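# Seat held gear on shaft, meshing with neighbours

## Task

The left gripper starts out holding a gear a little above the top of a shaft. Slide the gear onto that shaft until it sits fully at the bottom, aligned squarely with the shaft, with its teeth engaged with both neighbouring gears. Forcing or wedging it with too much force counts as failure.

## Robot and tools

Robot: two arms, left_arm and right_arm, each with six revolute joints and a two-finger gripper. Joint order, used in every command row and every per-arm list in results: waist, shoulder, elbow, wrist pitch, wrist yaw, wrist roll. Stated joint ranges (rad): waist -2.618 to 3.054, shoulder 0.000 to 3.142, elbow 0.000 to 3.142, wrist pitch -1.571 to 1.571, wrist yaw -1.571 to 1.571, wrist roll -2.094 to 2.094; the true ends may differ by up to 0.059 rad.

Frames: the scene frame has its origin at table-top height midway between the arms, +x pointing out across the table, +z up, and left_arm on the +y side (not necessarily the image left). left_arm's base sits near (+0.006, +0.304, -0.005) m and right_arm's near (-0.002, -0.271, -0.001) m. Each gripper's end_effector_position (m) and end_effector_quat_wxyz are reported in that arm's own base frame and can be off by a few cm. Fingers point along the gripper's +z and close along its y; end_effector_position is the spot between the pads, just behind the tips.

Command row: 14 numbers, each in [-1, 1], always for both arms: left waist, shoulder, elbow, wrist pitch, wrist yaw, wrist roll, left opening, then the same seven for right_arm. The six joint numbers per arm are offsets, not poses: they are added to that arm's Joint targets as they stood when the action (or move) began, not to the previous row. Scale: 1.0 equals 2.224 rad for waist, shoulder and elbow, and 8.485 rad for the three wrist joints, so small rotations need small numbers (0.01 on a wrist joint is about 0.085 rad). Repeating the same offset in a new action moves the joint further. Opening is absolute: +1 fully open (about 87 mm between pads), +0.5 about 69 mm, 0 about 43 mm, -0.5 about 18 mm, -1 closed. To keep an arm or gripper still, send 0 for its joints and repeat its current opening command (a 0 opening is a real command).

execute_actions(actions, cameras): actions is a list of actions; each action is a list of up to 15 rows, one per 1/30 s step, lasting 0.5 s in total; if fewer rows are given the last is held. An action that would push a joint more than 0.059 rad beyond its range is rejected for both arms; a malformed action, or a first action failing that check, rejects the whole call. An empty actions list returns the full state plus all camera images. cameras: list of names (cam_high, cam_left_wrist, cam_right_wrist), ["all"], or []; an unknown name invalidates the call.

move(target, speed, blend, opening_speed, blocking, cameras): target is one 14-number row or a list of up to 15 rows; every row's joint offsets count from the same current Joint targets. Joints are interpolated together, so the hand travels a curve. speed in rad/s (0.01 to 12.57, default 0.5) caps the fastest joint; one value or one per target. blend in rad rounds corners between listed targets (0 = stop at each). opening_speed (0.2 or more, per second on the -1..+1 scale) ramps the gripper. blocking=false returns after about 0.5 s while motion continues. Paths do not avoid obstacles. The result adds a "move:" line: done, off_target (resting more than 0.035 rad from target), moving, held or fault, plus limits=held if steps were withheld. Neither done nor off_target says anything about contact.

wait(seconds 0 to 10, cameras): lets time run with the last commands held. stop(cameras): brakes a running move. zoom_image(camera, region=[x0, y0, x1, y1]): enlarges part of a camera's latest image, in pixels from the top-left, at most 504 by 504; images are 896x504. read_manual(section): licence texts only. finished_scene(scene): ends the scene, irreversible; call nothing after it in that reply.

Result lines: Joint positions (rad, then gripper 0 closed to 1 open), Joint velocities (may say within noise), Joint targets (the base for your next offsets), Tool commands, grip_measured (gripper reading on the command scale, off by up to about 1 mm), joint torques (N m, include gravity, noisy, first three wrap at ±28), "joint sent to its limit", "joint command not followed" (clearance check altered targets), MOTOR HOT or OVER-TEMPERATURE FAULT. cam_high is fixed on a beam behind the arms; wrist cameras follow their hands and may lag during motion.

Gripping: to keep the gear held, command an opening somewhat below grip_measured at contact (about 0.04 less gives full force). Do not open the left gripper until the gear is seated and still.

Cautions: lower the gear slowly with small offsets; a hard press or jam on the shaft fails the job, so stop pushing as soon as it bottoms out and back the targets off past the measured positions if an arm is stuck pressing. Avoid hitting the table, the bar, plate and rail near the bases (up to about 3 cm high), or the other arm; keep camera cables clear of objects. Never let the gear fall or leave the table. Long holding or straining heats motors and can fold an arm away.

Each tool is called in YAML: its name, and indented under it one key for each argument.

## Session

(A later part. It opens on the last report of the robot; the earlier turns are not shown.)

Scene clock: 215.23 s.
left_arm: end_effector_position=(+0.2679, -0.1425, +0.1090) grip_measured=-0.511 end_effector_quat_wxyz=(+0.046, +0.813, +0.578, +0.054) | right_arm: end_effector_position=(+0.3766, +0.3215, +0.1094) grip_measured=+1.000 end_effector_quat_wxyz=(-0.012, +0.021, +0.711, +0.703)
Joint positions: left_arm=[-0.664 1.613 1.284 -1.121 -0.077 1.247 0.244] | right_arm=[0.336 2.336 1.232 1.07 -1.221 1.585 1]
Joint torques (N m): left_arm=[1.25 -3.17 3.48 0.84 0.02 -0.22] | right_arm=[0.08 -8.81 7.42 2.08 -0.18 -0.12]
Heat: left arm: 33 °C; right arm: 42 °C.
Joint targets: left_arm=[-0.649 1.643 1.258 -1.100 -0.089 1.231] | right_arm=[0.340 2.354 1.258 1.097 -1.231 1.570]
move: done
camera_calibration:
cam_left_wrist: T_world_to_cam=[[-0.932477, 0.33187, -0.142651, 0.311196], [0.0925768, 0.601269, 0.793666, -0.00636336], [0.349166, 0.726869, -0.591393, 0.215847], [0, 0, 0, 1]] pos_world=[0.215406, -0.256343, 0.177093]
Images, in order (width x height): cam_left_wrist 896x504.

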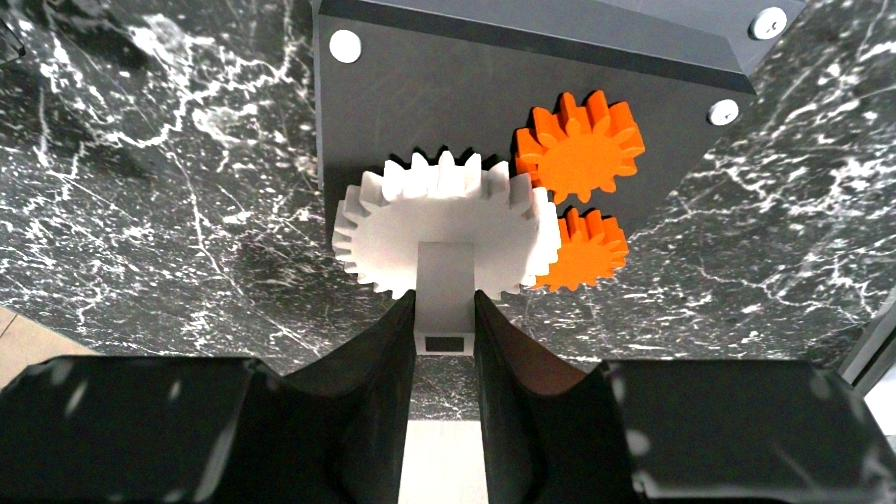

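wait:
  seconds: 0
  cameras: ["cam_right_wrist","cam_left_wrist"]

zoom_image:
  camera: "cam_right_wrist"
  region: [480, 200, 560, 370]

zoom_image:
  camera: "cam_left_wrist"
  region: [500, 140, 600, 240]

Scene clock: 238.33 s.
left_arm: end_effector_position=(+0.2679, -0.1425, +0.1090) grip_measured=-0.511 end_effector_quat_wxyz=(+0.046, +0.813, +0.578, +0.054) | right_arm: end_effector_position=(+0.3766, +0.3215, +0.1094) grip_measured=+1.000 end_effector_quat_wxyz=(-0.012, +0.021, +0.711, +0.703)
Joint positions: left_arm=[-0.664 1.613 1.284 -1.121 -0.077 1.247 0.244] | right_arm=[0.336 2.336 1.232 1.07 -1.221 1.585 1]
Joint torques (N m): left_arm=[1.28 -3.29 3.47 0.83 0.01 -0.22] | right_arm=[0.09 -8.81 7.42 2.08 -0.17 -0.11]
Heat: left arm: 32 °C; right arm: 43 °C.
Joint targets: left_arm=[-0.649 1.643 1.258 -1.100 -0.089 1.231] | right_arm=[0.340 2.354 1.258 1.097 -1.231 1.570]
Tool commands: left_gripper/opening=-1.0 right_gripper/opening=+1.0
camera_calibration:
cam_left_wrist: T_world_to_cam=[[-0.932477, 0.33187, -0.142651, 0.311196], [0.0925768, 0.601269, 0.793666, -0.00636336], [0.349166, 0.726869, -0.591393, 0.215847], [0, 0, 0, 1]] pos_world=[0.215406, -0.256343, 0.177093]
cam_right_wrist: T_world_to_cam=[[-0.0390479, -0.00648659, -0.999216, 0.124167], [-0.658905, -0.751603, 0.0306282, 0.506627], [-0.751212, 0.659584, 0.0250745, 0.213159], [0, 0, 0, 1]] pos_world=[0.498795, 0.240991, 0.103208]
Images, in order (width x height): cam_left_wrist 896x504, cam_right_wrist 896x504.

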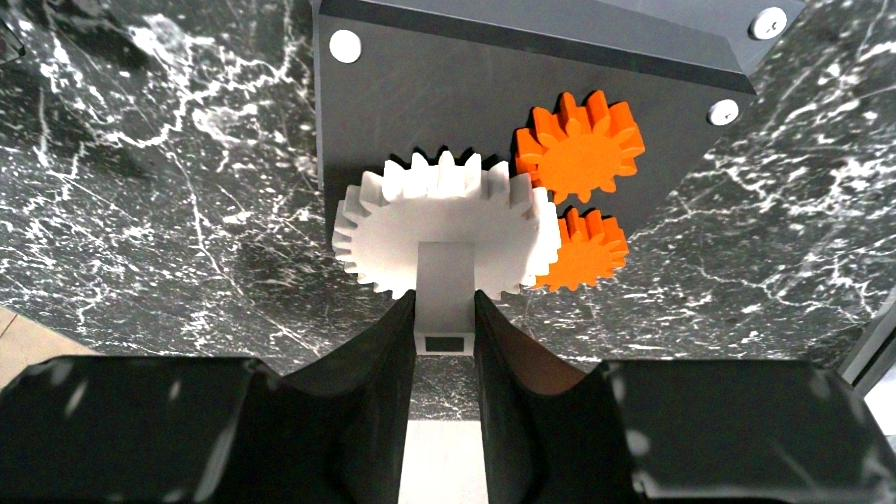

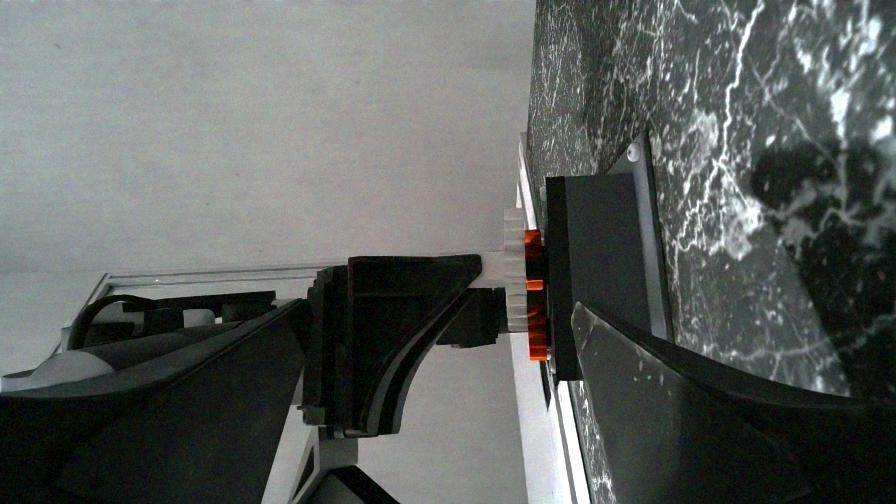

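Scaled by 2.965 from the camera's 896x504 image, which has a finer 1280x720 frame.

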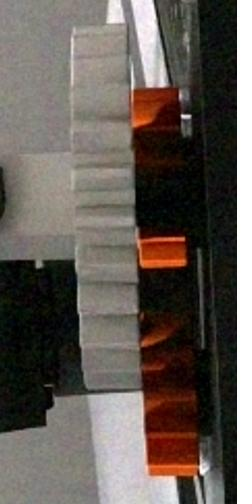

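Scaled by 5.040 from the camera's 896x504 image, which has a finer 1280x720 frame.

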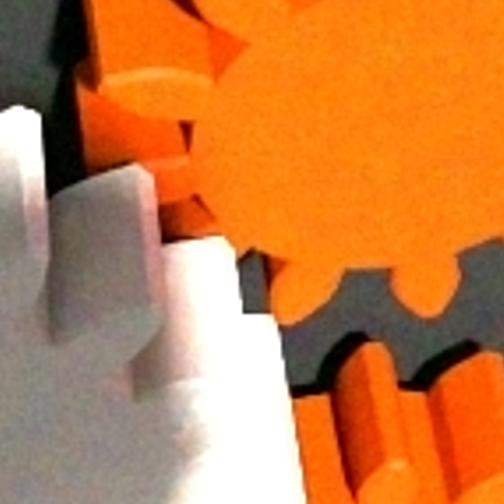

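move:
  target:
    - [0,0,0.0236,-0.0060,0,0,-1,0,0,0,0,0,0,1]
    - [0.0013,0.0081,0.0333,-0.0066,0,-0.0141,-1,0,0,0,0,0,0,1]
  speed: 0.08
  cameras: ["cam_left_wrist"]

zoom_image:
  camera: "cam_left_wrist"
  region: [480, 120, 640, 300]

Scene clock: 257.37 s.
left_arm: end_effector_position=(+0.2679, -0.1425, +0.1099) grip_measured=-0.511 end_effector_quat_wxyz=(+0.045, +0.776, +0.627, +0.051) | right_arm: end_effector_position=(+0.3766, +0.3215, +0.1095) grip_measured=+1.000 end_effector_quat_wxyz=(-0.012, +0.021, +0.711, +0.703)
Joint positions: left_arm=[-0.658 1.639 1.318 -1.138 -0.077 1.129 0.244] | right_arm=[0.336 2.336 1.232 1.071 -1.221 1.585 1]
Joint torques (N m): left_arm=[0.96 -4.11 6.74 0.44 -0.01 -0.21] | right_arm=[0.08 -8.81 7.42 2.08 -0.18 -0.11]
Heat: left arm: 32 °C; right arm: 43 °C.
Joint targets: left_arm=[-0.646 1.661 1.332 -1.156 -0.089 1.111] | right_arm=[0.340 2.354 1.258 1.097 -1.231 1.570]
move: done
camera_calibration:
cam_left_wrist: T_world_to_cam=[[-0.96719, 0.213116, -0.138296, 0.303269], [0.0235847, 0.617321, 0.786357, 0.0144134], [0.252958, 0.757295, -0.602093, 0.24775], [0, 0, 0, 1]] pos_world=[0.230308, -0.261149, 0.179775]
Images, in order (width x height): cam_left_wrist 896x504.

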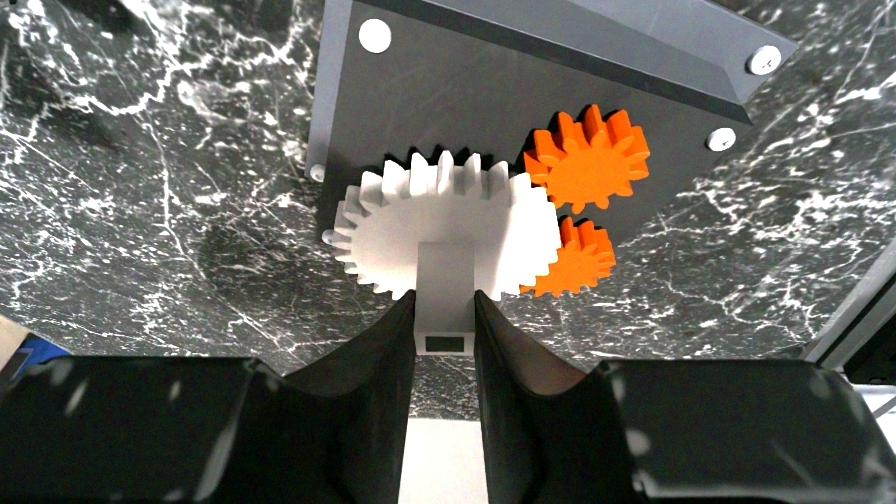

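Scaled by 2.800 from the camera's 896x504 image, which has a finer 1280x720 frame.

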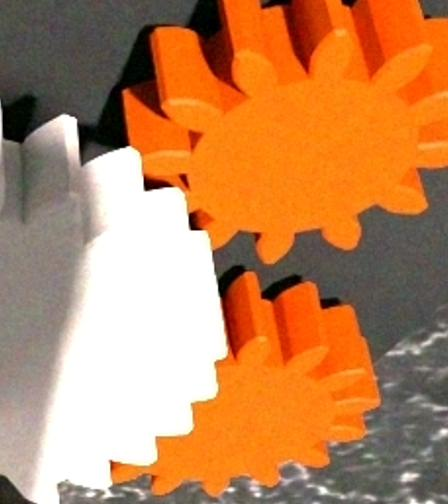

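move:
  target: [0.0005,0.001,-0.018,0.0057,0,0,-1,0,0,0,0,0,0,1]
  speed: 0.06
  cameras: ["cam_left_wrist"]

zoom_image:
  camera: "cam_left_wrist"
  region: [480, 120, 640, 300]

Scene clock: 262.80 s.
left_arm: end_effector_position=(+0.2681, -0.1424, +0.1094) grip_measured=-0.511 end_effector_quat_wxyz=(+0.046, +0.776, +0.628, +0.051) | right_arm: end_effector_position=(+0.3766, +0.3215, +0.1095) grip_measured=+1.000 end_effector_quat_wxyz=(-0.012, +0.021, +0.711, +0.703)
Joint positions: left_arm=[-0.658 1.639 1.315 -1.135 -0.078 1.127 0.244] | right_arm=[0.336 2.336 1.232 1.071 -1.221 1.585 1]
Joint torques (N m): left_arm=[0.99 -3.84 3.73 0.87 0 -0.23] | right_arm=[0.06 -8.81 7.42 2.08 -0.17 -0.12]
Heat: left arm: 32 °C; right arm: 44 °C.
Joint targets: left_arm=[-0.645 1.663 1.292 -1.107 -0.089 1.111] | right_arm=[0.340 2.354 1.258 1.097 -1.231 1.570]
move: done
camera_calibration:
cam_left_wrist: T_world_to_cam=[[-0.967374, 0.211546, -0.139414, 0.303236], [0.0216933, 0.617416, 0.786337, 0.0154065], [0.252423, 0.757658, -0.601862, 0.24759], [0, 0, 0, 1]] pos_world=[0.23051, -0.261249, 0.179175]
Images, in order (width x height): cam_left_wrist 896x504.

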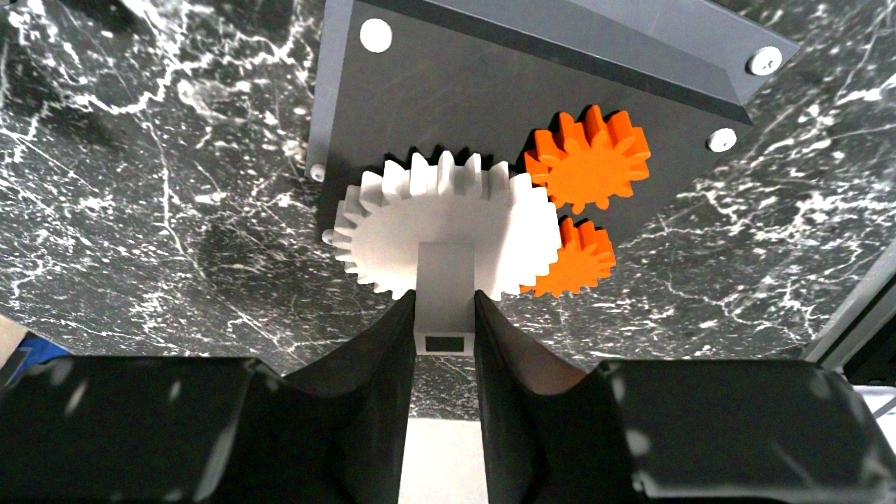

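Scaled by 2.800 from the camera's 896x504 image, which has a finer 1280x720 frame.

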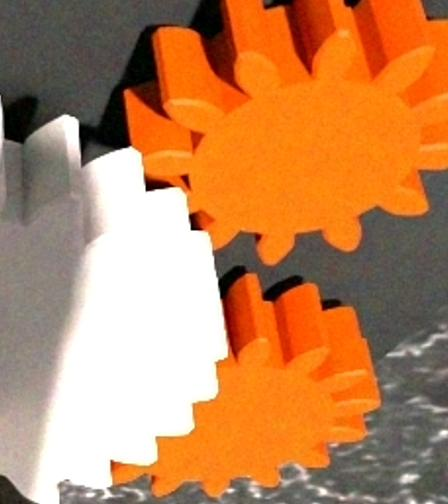

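move:
  target: [-0.0004,-0.0234,-0.0034,0.0001,0,0.0087,-1,0,0,0,0,0,0,1]
  speed: 0.06

move:
  target: [-0.0004,-0.0028,-0.0033,0.0001,0,0.0047,-1,0,0,0,0,0,0,1]
  speed: 0.05

move:
  target: [-0.0004,-0.0028,-0.0033,0.0001,0,0.0047,-1,0,0,0,0,0,0,1]
  speed: 0.05

Scene clock: 288.27 s.
left_arm: end_effector_position=(+0.2686, -0.1420, +0.1095) grip_measured=-0.511 end_effector_quat_wxyz=(+0.047, +0.788, +0.612, +0.052) | right_arm: end_effector_position=(+0.3766, +0.3215, +0.1095) grip_measured=+1.000 end_effector_quat_wxyz=(-0.012, +0.021, +0.711, +0.703)
Joint positions: left_arm=[-0.658 1.629 1.305 -1.129 -0.078 1.168 0.244] | right_arm=[0.336 2.336 1.232 1.071 -1.221 1.585 1]
Joint torques (N m): left_arm=[0.92 -7.13 3.95 0.82 0.01 0.15] | right_arm=[0.08 -8.81 7.42 2.08 -0.18 -0.11]
Heat: left arm: 32 °C; right arm: 44 °C.
Joint targets: left_arm=[-0.646 1.611 1.284 -1.106 -0.089 1.185] | right_arm=[0.340 2.354 1.258 1.097 -1.231 1.570]
move: done

Scene clock: 289.43 s.
left_arm: end_effector_position=(+0.2697, -0.1425, +0.1061) grip_measured=-0.511 end_effector_quat_wxyz=(+0.047, +0.799, +0.597, +0.053) | right_arm: end_effector_position=(+0.3766, +0.3215, +0.1095) grip_measured=+1.000 end_effector_quat_wxyz=(-0.012, +0.021, +0.711, +0.703)
Joint positions: left_arm=[-0.658 1.627 1.288 -1.111 -0.076 1.206 0.244] | right_arm=[0.336 2.336 1.232 1.071 -1.221 1.585 1]
Joint torques (N m): left_arm=[0.87 -7.39 4.62 0.66 -0.01 0.18] | right_arm=[0.08 -8.81 7.41 2.08 -0.18 -0.12]
Heat: left arm: 32 °C; right arm: 44 °C.
Joint targets: left_arm=[-0.647 1.605 1.277 -1.106 -0.089 1.225] | right_arm=[0.340 2.354 1.258 1.097 -1.231 1.570]
move: done

Scene clock: 290.63 s.
left_arm: end_effector_position=(+0.2700, -0.1427, +0.1044) grip_measured=-0.511 end_effector_quat_wxyz=(+0.045, +0.811, +0.580, +0.052) | right_arm: end_effector_position=(+0.3766, +0.3215, +0.1095) grip_measured=+1.000 end_effector_quat_wxyz=(-0.012, +0.021, +0.711, +0.703)
Joint positions: left_arm=[-0.658 1.627 1.281 -1.109 -0.073 1.246 0.244] | right_arm=[0.336 2.336 1.232 1.071 -1.221 1.585 1]
Joint torques (N m): left_arm=[0.81 -7.91 4.78 0.66 -0.06 0.2] | right_arm=[0.08 -8.8 7.41 2.08 -0.18 -0.11]
Heat: left arm: 32 °C; right arm: 44 °C.
Joint targets: left_arm=[-0.647 1.599 1.270 -1.105 -0.089 1.265] | right_arm=[0.340 2.354 1.258 1.097 -1.231 1.570]
move: done

move:
  target: [0.0006,0.0031,-0.0055,0.0018,0,-0.001,-1,0,0,0,0,0,0,1]
  speed: 0.05

move:
  target: [0.0006,0.0031,-0.0052,0.0017,0,0,-1,0,0,0,0,0,0,1]
  speed: 0.05
  cameras: ["cam_right_wrist"]

zoom_image:
  camera: "cam_right_wrist"
  region: [450, 190, 590, 330]

Scene clock: 301.93 s.
left_arm: end_effector_position=(+0.2702, -0.1430, +0.1013) grip_measured=-0.511 end_effector_quat_wxyz=(+0.046, +0.811, +0.580, +0.052) | right_arm: end_effector_position=(+0.3766, +0.3215, +0.1095) grip_measured=+1.000 end_effector_quat_wxyz=(-0.012, +0.021, +0.711, +0.703)
Joint positions: left_arm=[-0.658 1.627 1.268 -1.094 -0.072 1.246 0.244] | right_arm=[0.336 2.336 1.232 1.071 -1.221 1.585 1]
Joint torques (N m): left_arm=[0.94 -7.31 4.75 0.64 -0.06 0.08] | right_arm=[0.08 -8.81 7.42 2.08 -0.18 -0.12]
Heat: left arm: 32 °C; right arm: 45 °C.
Joint targets: left_arm=[-0.646 1.606 1.257 -1.089 -0.089 1.256] | right_arm=[0.340 2.354 1.258 1.097 -1.231 1.570]
move: done

Scene clock: 302.63 s.
left_arm: end_effector_position=(+0.2703, -0.1431, +0.0993) grip_measured=-0.511 end_effector_quat_wxyz=(+0.047, +0.811, +0.580, +0.052) | right_arm: end_effector_position=(+0.3766, +0.3215, +0.1095) grip_measured=+1.000 end_effector_quat_wxyz=(-0.012, +0.021, +0.711, +0.703)
Joint positions: left_arm=[-0.658 1.627 1.26 -1.084 -0.072 1.246 0.244] | right_arm=[0.336 2.336 1.232 1.071 -1.221 1.585 1]
Joint torques (N m): left_arm=[0.98 -6.76 4.31 0.7 -0.06 0.08] | right_arm=[0.08 -8.81 7.42 2.08 -0.18 -0.12]
Heat: left arm: 32 °C; right arm: 45 °C.
Joint targets: left_arm=[-0.645 1.613 1.246 -1.075 -0.089 1.256] | right_arm=[0.340 2.354 1.258 1.097 -1.231 1.570]
move: done
camera_calibration:
cam_right_wrist: T_world_to_cam=[[-0.0386997, -0.00639545, -0.99923, 0.124073], [-0.658921, -0.7516, 0.0303302, 0.506662], [-0.751216, 0.659588, 0.0248726, 0.213178], [0, 0, 0, 1]] pos_world=[0.498795, 0.240991, 0.103308]
Images, in order (width x height): cam_right_wrist 896x504.

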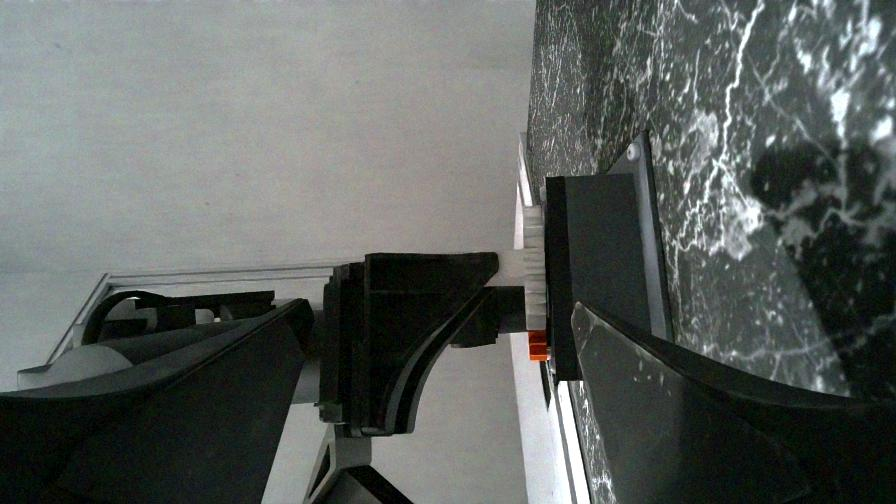

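Scaled by 3.600 from the camera's 896x504 image, which has a finer 1280x720 frame.

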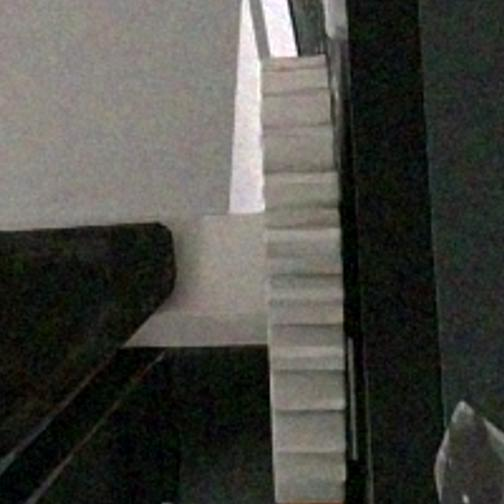

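move:
  target: [0.0006,0.002,-0.005,0.0016,0,0,-1,0,0,0,0,0,0,1]
  speed: 0.04
  cameras: ["cam_right_wrist"]

zoom_image:
  camera: "cam_right_wrist"
  region: [510, 200, 570, 340]

Scene clock: 307.87 s.
left_arm: end_effector_position=(+0.2703, -0.1431, +0.0988) grip_measured=-0.511 end_effector_quat_wxyz=(+0.047, +0.811, +0.580, +0.052) | right_arm: end_effector_position=(+0.3766, +0.3215, +0.1095) grip_measured=+1.000 end_effector_quat_wxyz=(-0.012, +0.021, +0.711, +0.703)
Joint positions: left_arm=[-0.658 1.627 1.258 -1.081 -0.072 1.246 0.244] | right_arm=[0.336 2.336 1.232 1.071 -1.221 1.585 1]
Joint torques (N m): left_arm=[1.21 -6.48 3.67 0.8 -0.07 0.09] | right_arm=[0.08 -8.8 7.42 2.08 -0.18 -0.11]
Heat: left arm: 33 °C; right arm: 45 °C.
Joint targets: left_arm=[-0.643 1.617 1.235 -1.061 -0.089 1.256] | right_arm=[0.340 2.354 1.258 1.097 -1.231 1.570]
move: done
camera_calibration:
cam_right_wrist: T_world_to_cam=[[-0.0386997, -0.00639545, -0.99923, 0.124073], [-0.658921, -0.7516, 0.0303302, 0.506662], [-0.751216, 0.659588, 0.0248726, 0.213178], [0, 0, 0, 1]] pos_world=[0.498795, 0.240991, 0.103308]
Images, in order (width x height): cam_right_wrist 896x504.

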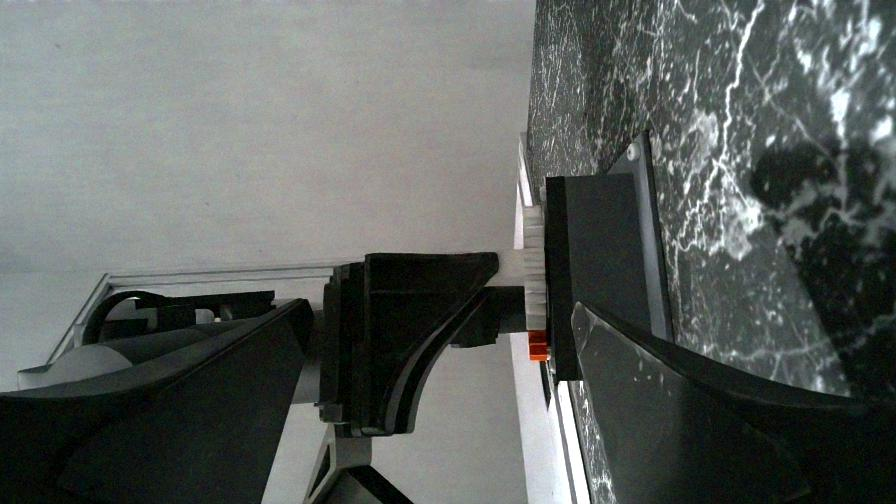

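Scaled by 3.600 from the camera's 896x504 image, which has a finer 1280x720 frame.

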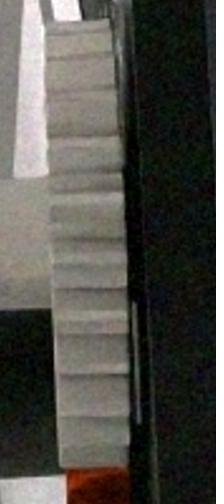

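move:
  target:
    - [-0.003,-0.002,0.006,-0.0018,0,0,-1,0,0,0,0,0,0,1]
    - [-0.003,-0.002,0.006,-0.0018,0,0,-0.1,0,0,0,0,0,0,1]
  speed: 0.05
  opening_speed: 0.5
  cameras: ["cam_left_wrist","cam_right_wrist"]

zoom_image:
  camera: "cam_right_wrist"
  region: [510, 200, 570, 340]

Scene clock: 315.17 s.
left_arm: end_effector_position=(+0.2706, -0.1425, +0.0987) grip_measured=-0.100 end_effector_quat_wxyz=(+0.046, +0.811, +0.580, +0.054) | right_arm: end_effector_position=(+0.3766, +0.3215, +0.1095) grip_measured=+1.000 end_effector_quat_wxyz=(-0.012, +0.021, +0.711, +0.703)
Joint positions: left_arm=[-0.658 1.627 1.257 -1.081 -0.076 1.246 0.45] | right_arm=[0.336 2.336 1.232 1.071 -1.221 1.585 1]
Joint torques (N m): left_arm=[0.55 -6.78 4.82 0.64 0 0.06] | right_arm=[0.09 -8.8 7.41 2.08 -0.18 -0.12]
Heat: left arm: 33 °C; right arm: 45 °C.
Joint targets: left_arm=[-0.650 1.613 1.248 -1.077 -0.089 1.256] | right_arm=[0.340 2.354 1.258 1.097 -1.231 1.570]
move: done
camera_calibration:
cam_left_wrist: T_world_to_cam=[[-0.9348, 0.325405, -0.142338, 0.311811], [0.089065, 0.602718, 0.792968, 0.00277839], [0.343825, 0.72859, -0.592403, 0.210687], [0, 0, 0, 1]] pos_world=[0.218794, -0.256644, 0.166991]
cam_right_wrist: T_world_to_cam=[[-0.0386997, -0.00639545, -0.99923, 0.124073], [-0.658921, -0.7516, 0.0303302, 0.506662], [-0.751216, 0.659588, 0.0248726, 0.213178], [0, 0, 0, 1]] pos_world=[0.498795, 0.240991, 0.103308]
Images, in order (width x height): cam_left_wrist 896x504, cam_right_wrist 896x504.

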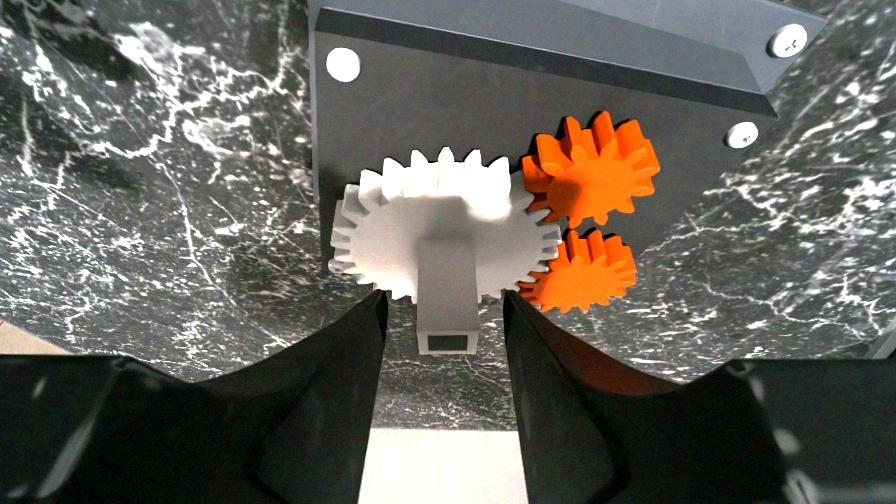

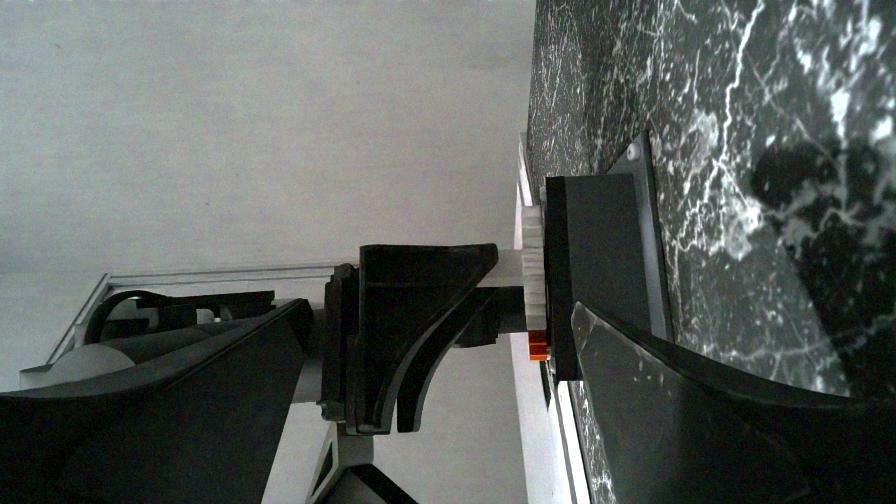

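Scaled by 3.600 from the camera's 896x504 image, which has a finer 1280x720 frame.

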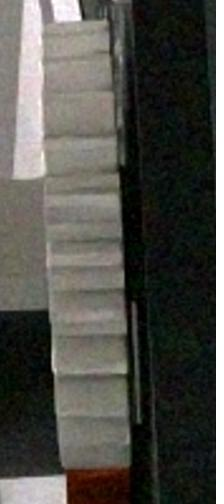

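move:
  target: [-0.0053,-0.0247,0.0742,-0.0242,0,0,0.1,0,0,0,0,0,0,1]
  speed: 0.2
  opening_speed: 1
  cameras: ["cam_left_wrist","cam_right_wrist"]

zoom_image:
  camera: "cam_right_wrist"
  region: [490, 200, 580, 370]

Scene clock: 322.37 s.
left_arm: end_effector_position=(+0.2629, -0.1365, +0.1427) grip_measured=+0.100 end_effector_quat_wxyz=(+0.043, +0.811, +0.580, +0.053) | right_arm: end_effector_position=(+0.3766, +0.3215, +0.1095) grip_measured=+1.000 end_effector_quat_wxyz=(-0.012, +0.021, +0.711, +0.703)
Joint positions: left_arm=[-0.658 1.589 1.392 -1.261 -0.077 1.246 0.55] | right_arm=[0.336 2.336 1.232 1.071 -1.221 1.585 1]
Joint torques (N m): left_arm=[-0.53 -7.83 7.16 0.39 -0.03 0.07] | right_arm=[0.09 -8.8 7.42 2.08 -0.18 -0.11]
Heat: left arm: 33 °C; right arm: 45 °C.
Joint targets: left_arm=[-0.662 1.558 1.413 -1.282 -0.089 1.256] | right_arm=[0.340 2.354 1.258 1.097 -1.231 1.570]
move: done
camera_calibration:
cam_left_wrist: T_world_to_cam=[[-0.93546, 0.325923, -0.136703, 0.308427], [0.0926758, 0.599457, 0.795024, -0.0367652], [0.341064, 0.731044, -0.590974, 0.235887], [0, 0, 0, 1]] pos_world=[0.211476, -0.250928, 0.210795]
cam_right_wrist: T_world_to_cam=[[-0.0386997, -0.00639545, -0.99923, 0.124073], [-0.658921, -0.7516, 0.0303302, 0.506662], [-0.751216, 0.659588, 0.0248726, 0.213178], [0, 0, 0, 1]] pos_world=[0.498795, 0.240991, 0.103308]
Images, in order (width x height): cam_left_wrist 896x504, cam_right_wrist 896x504.

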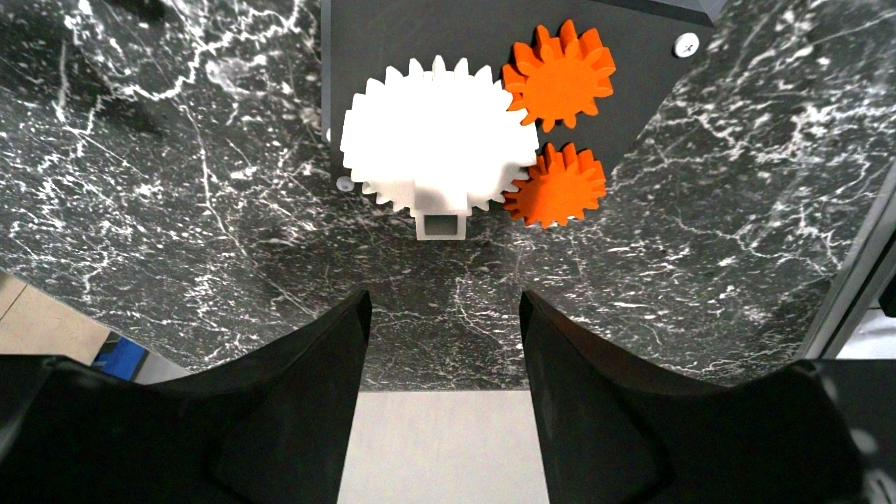

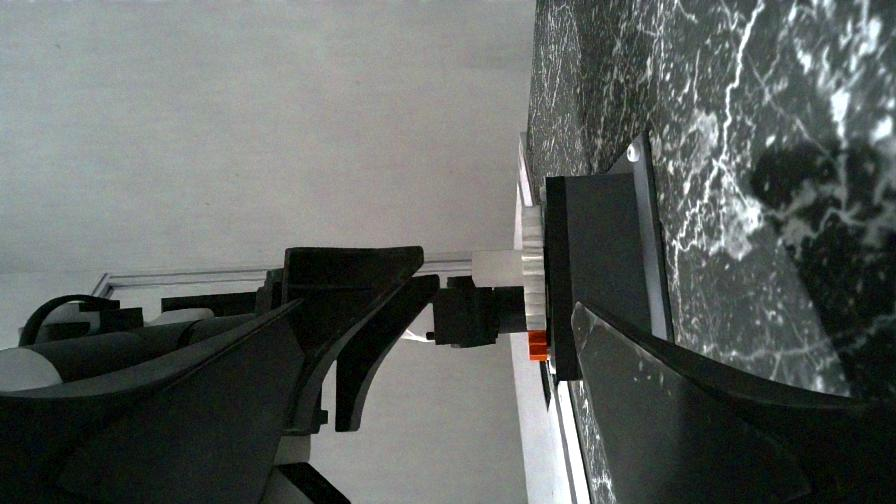

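Scaled by 2.965 from the camera's 896x504 image, which has a finer 1280x720 frame.

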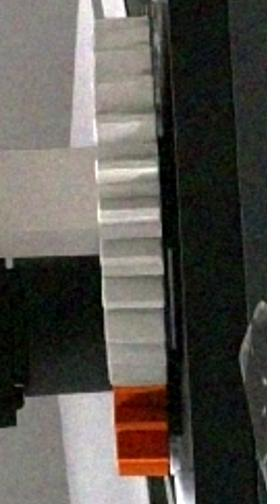

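Seated, square and meshed.

finished_scene:
  scene: 2

The scene is finished: the task was done.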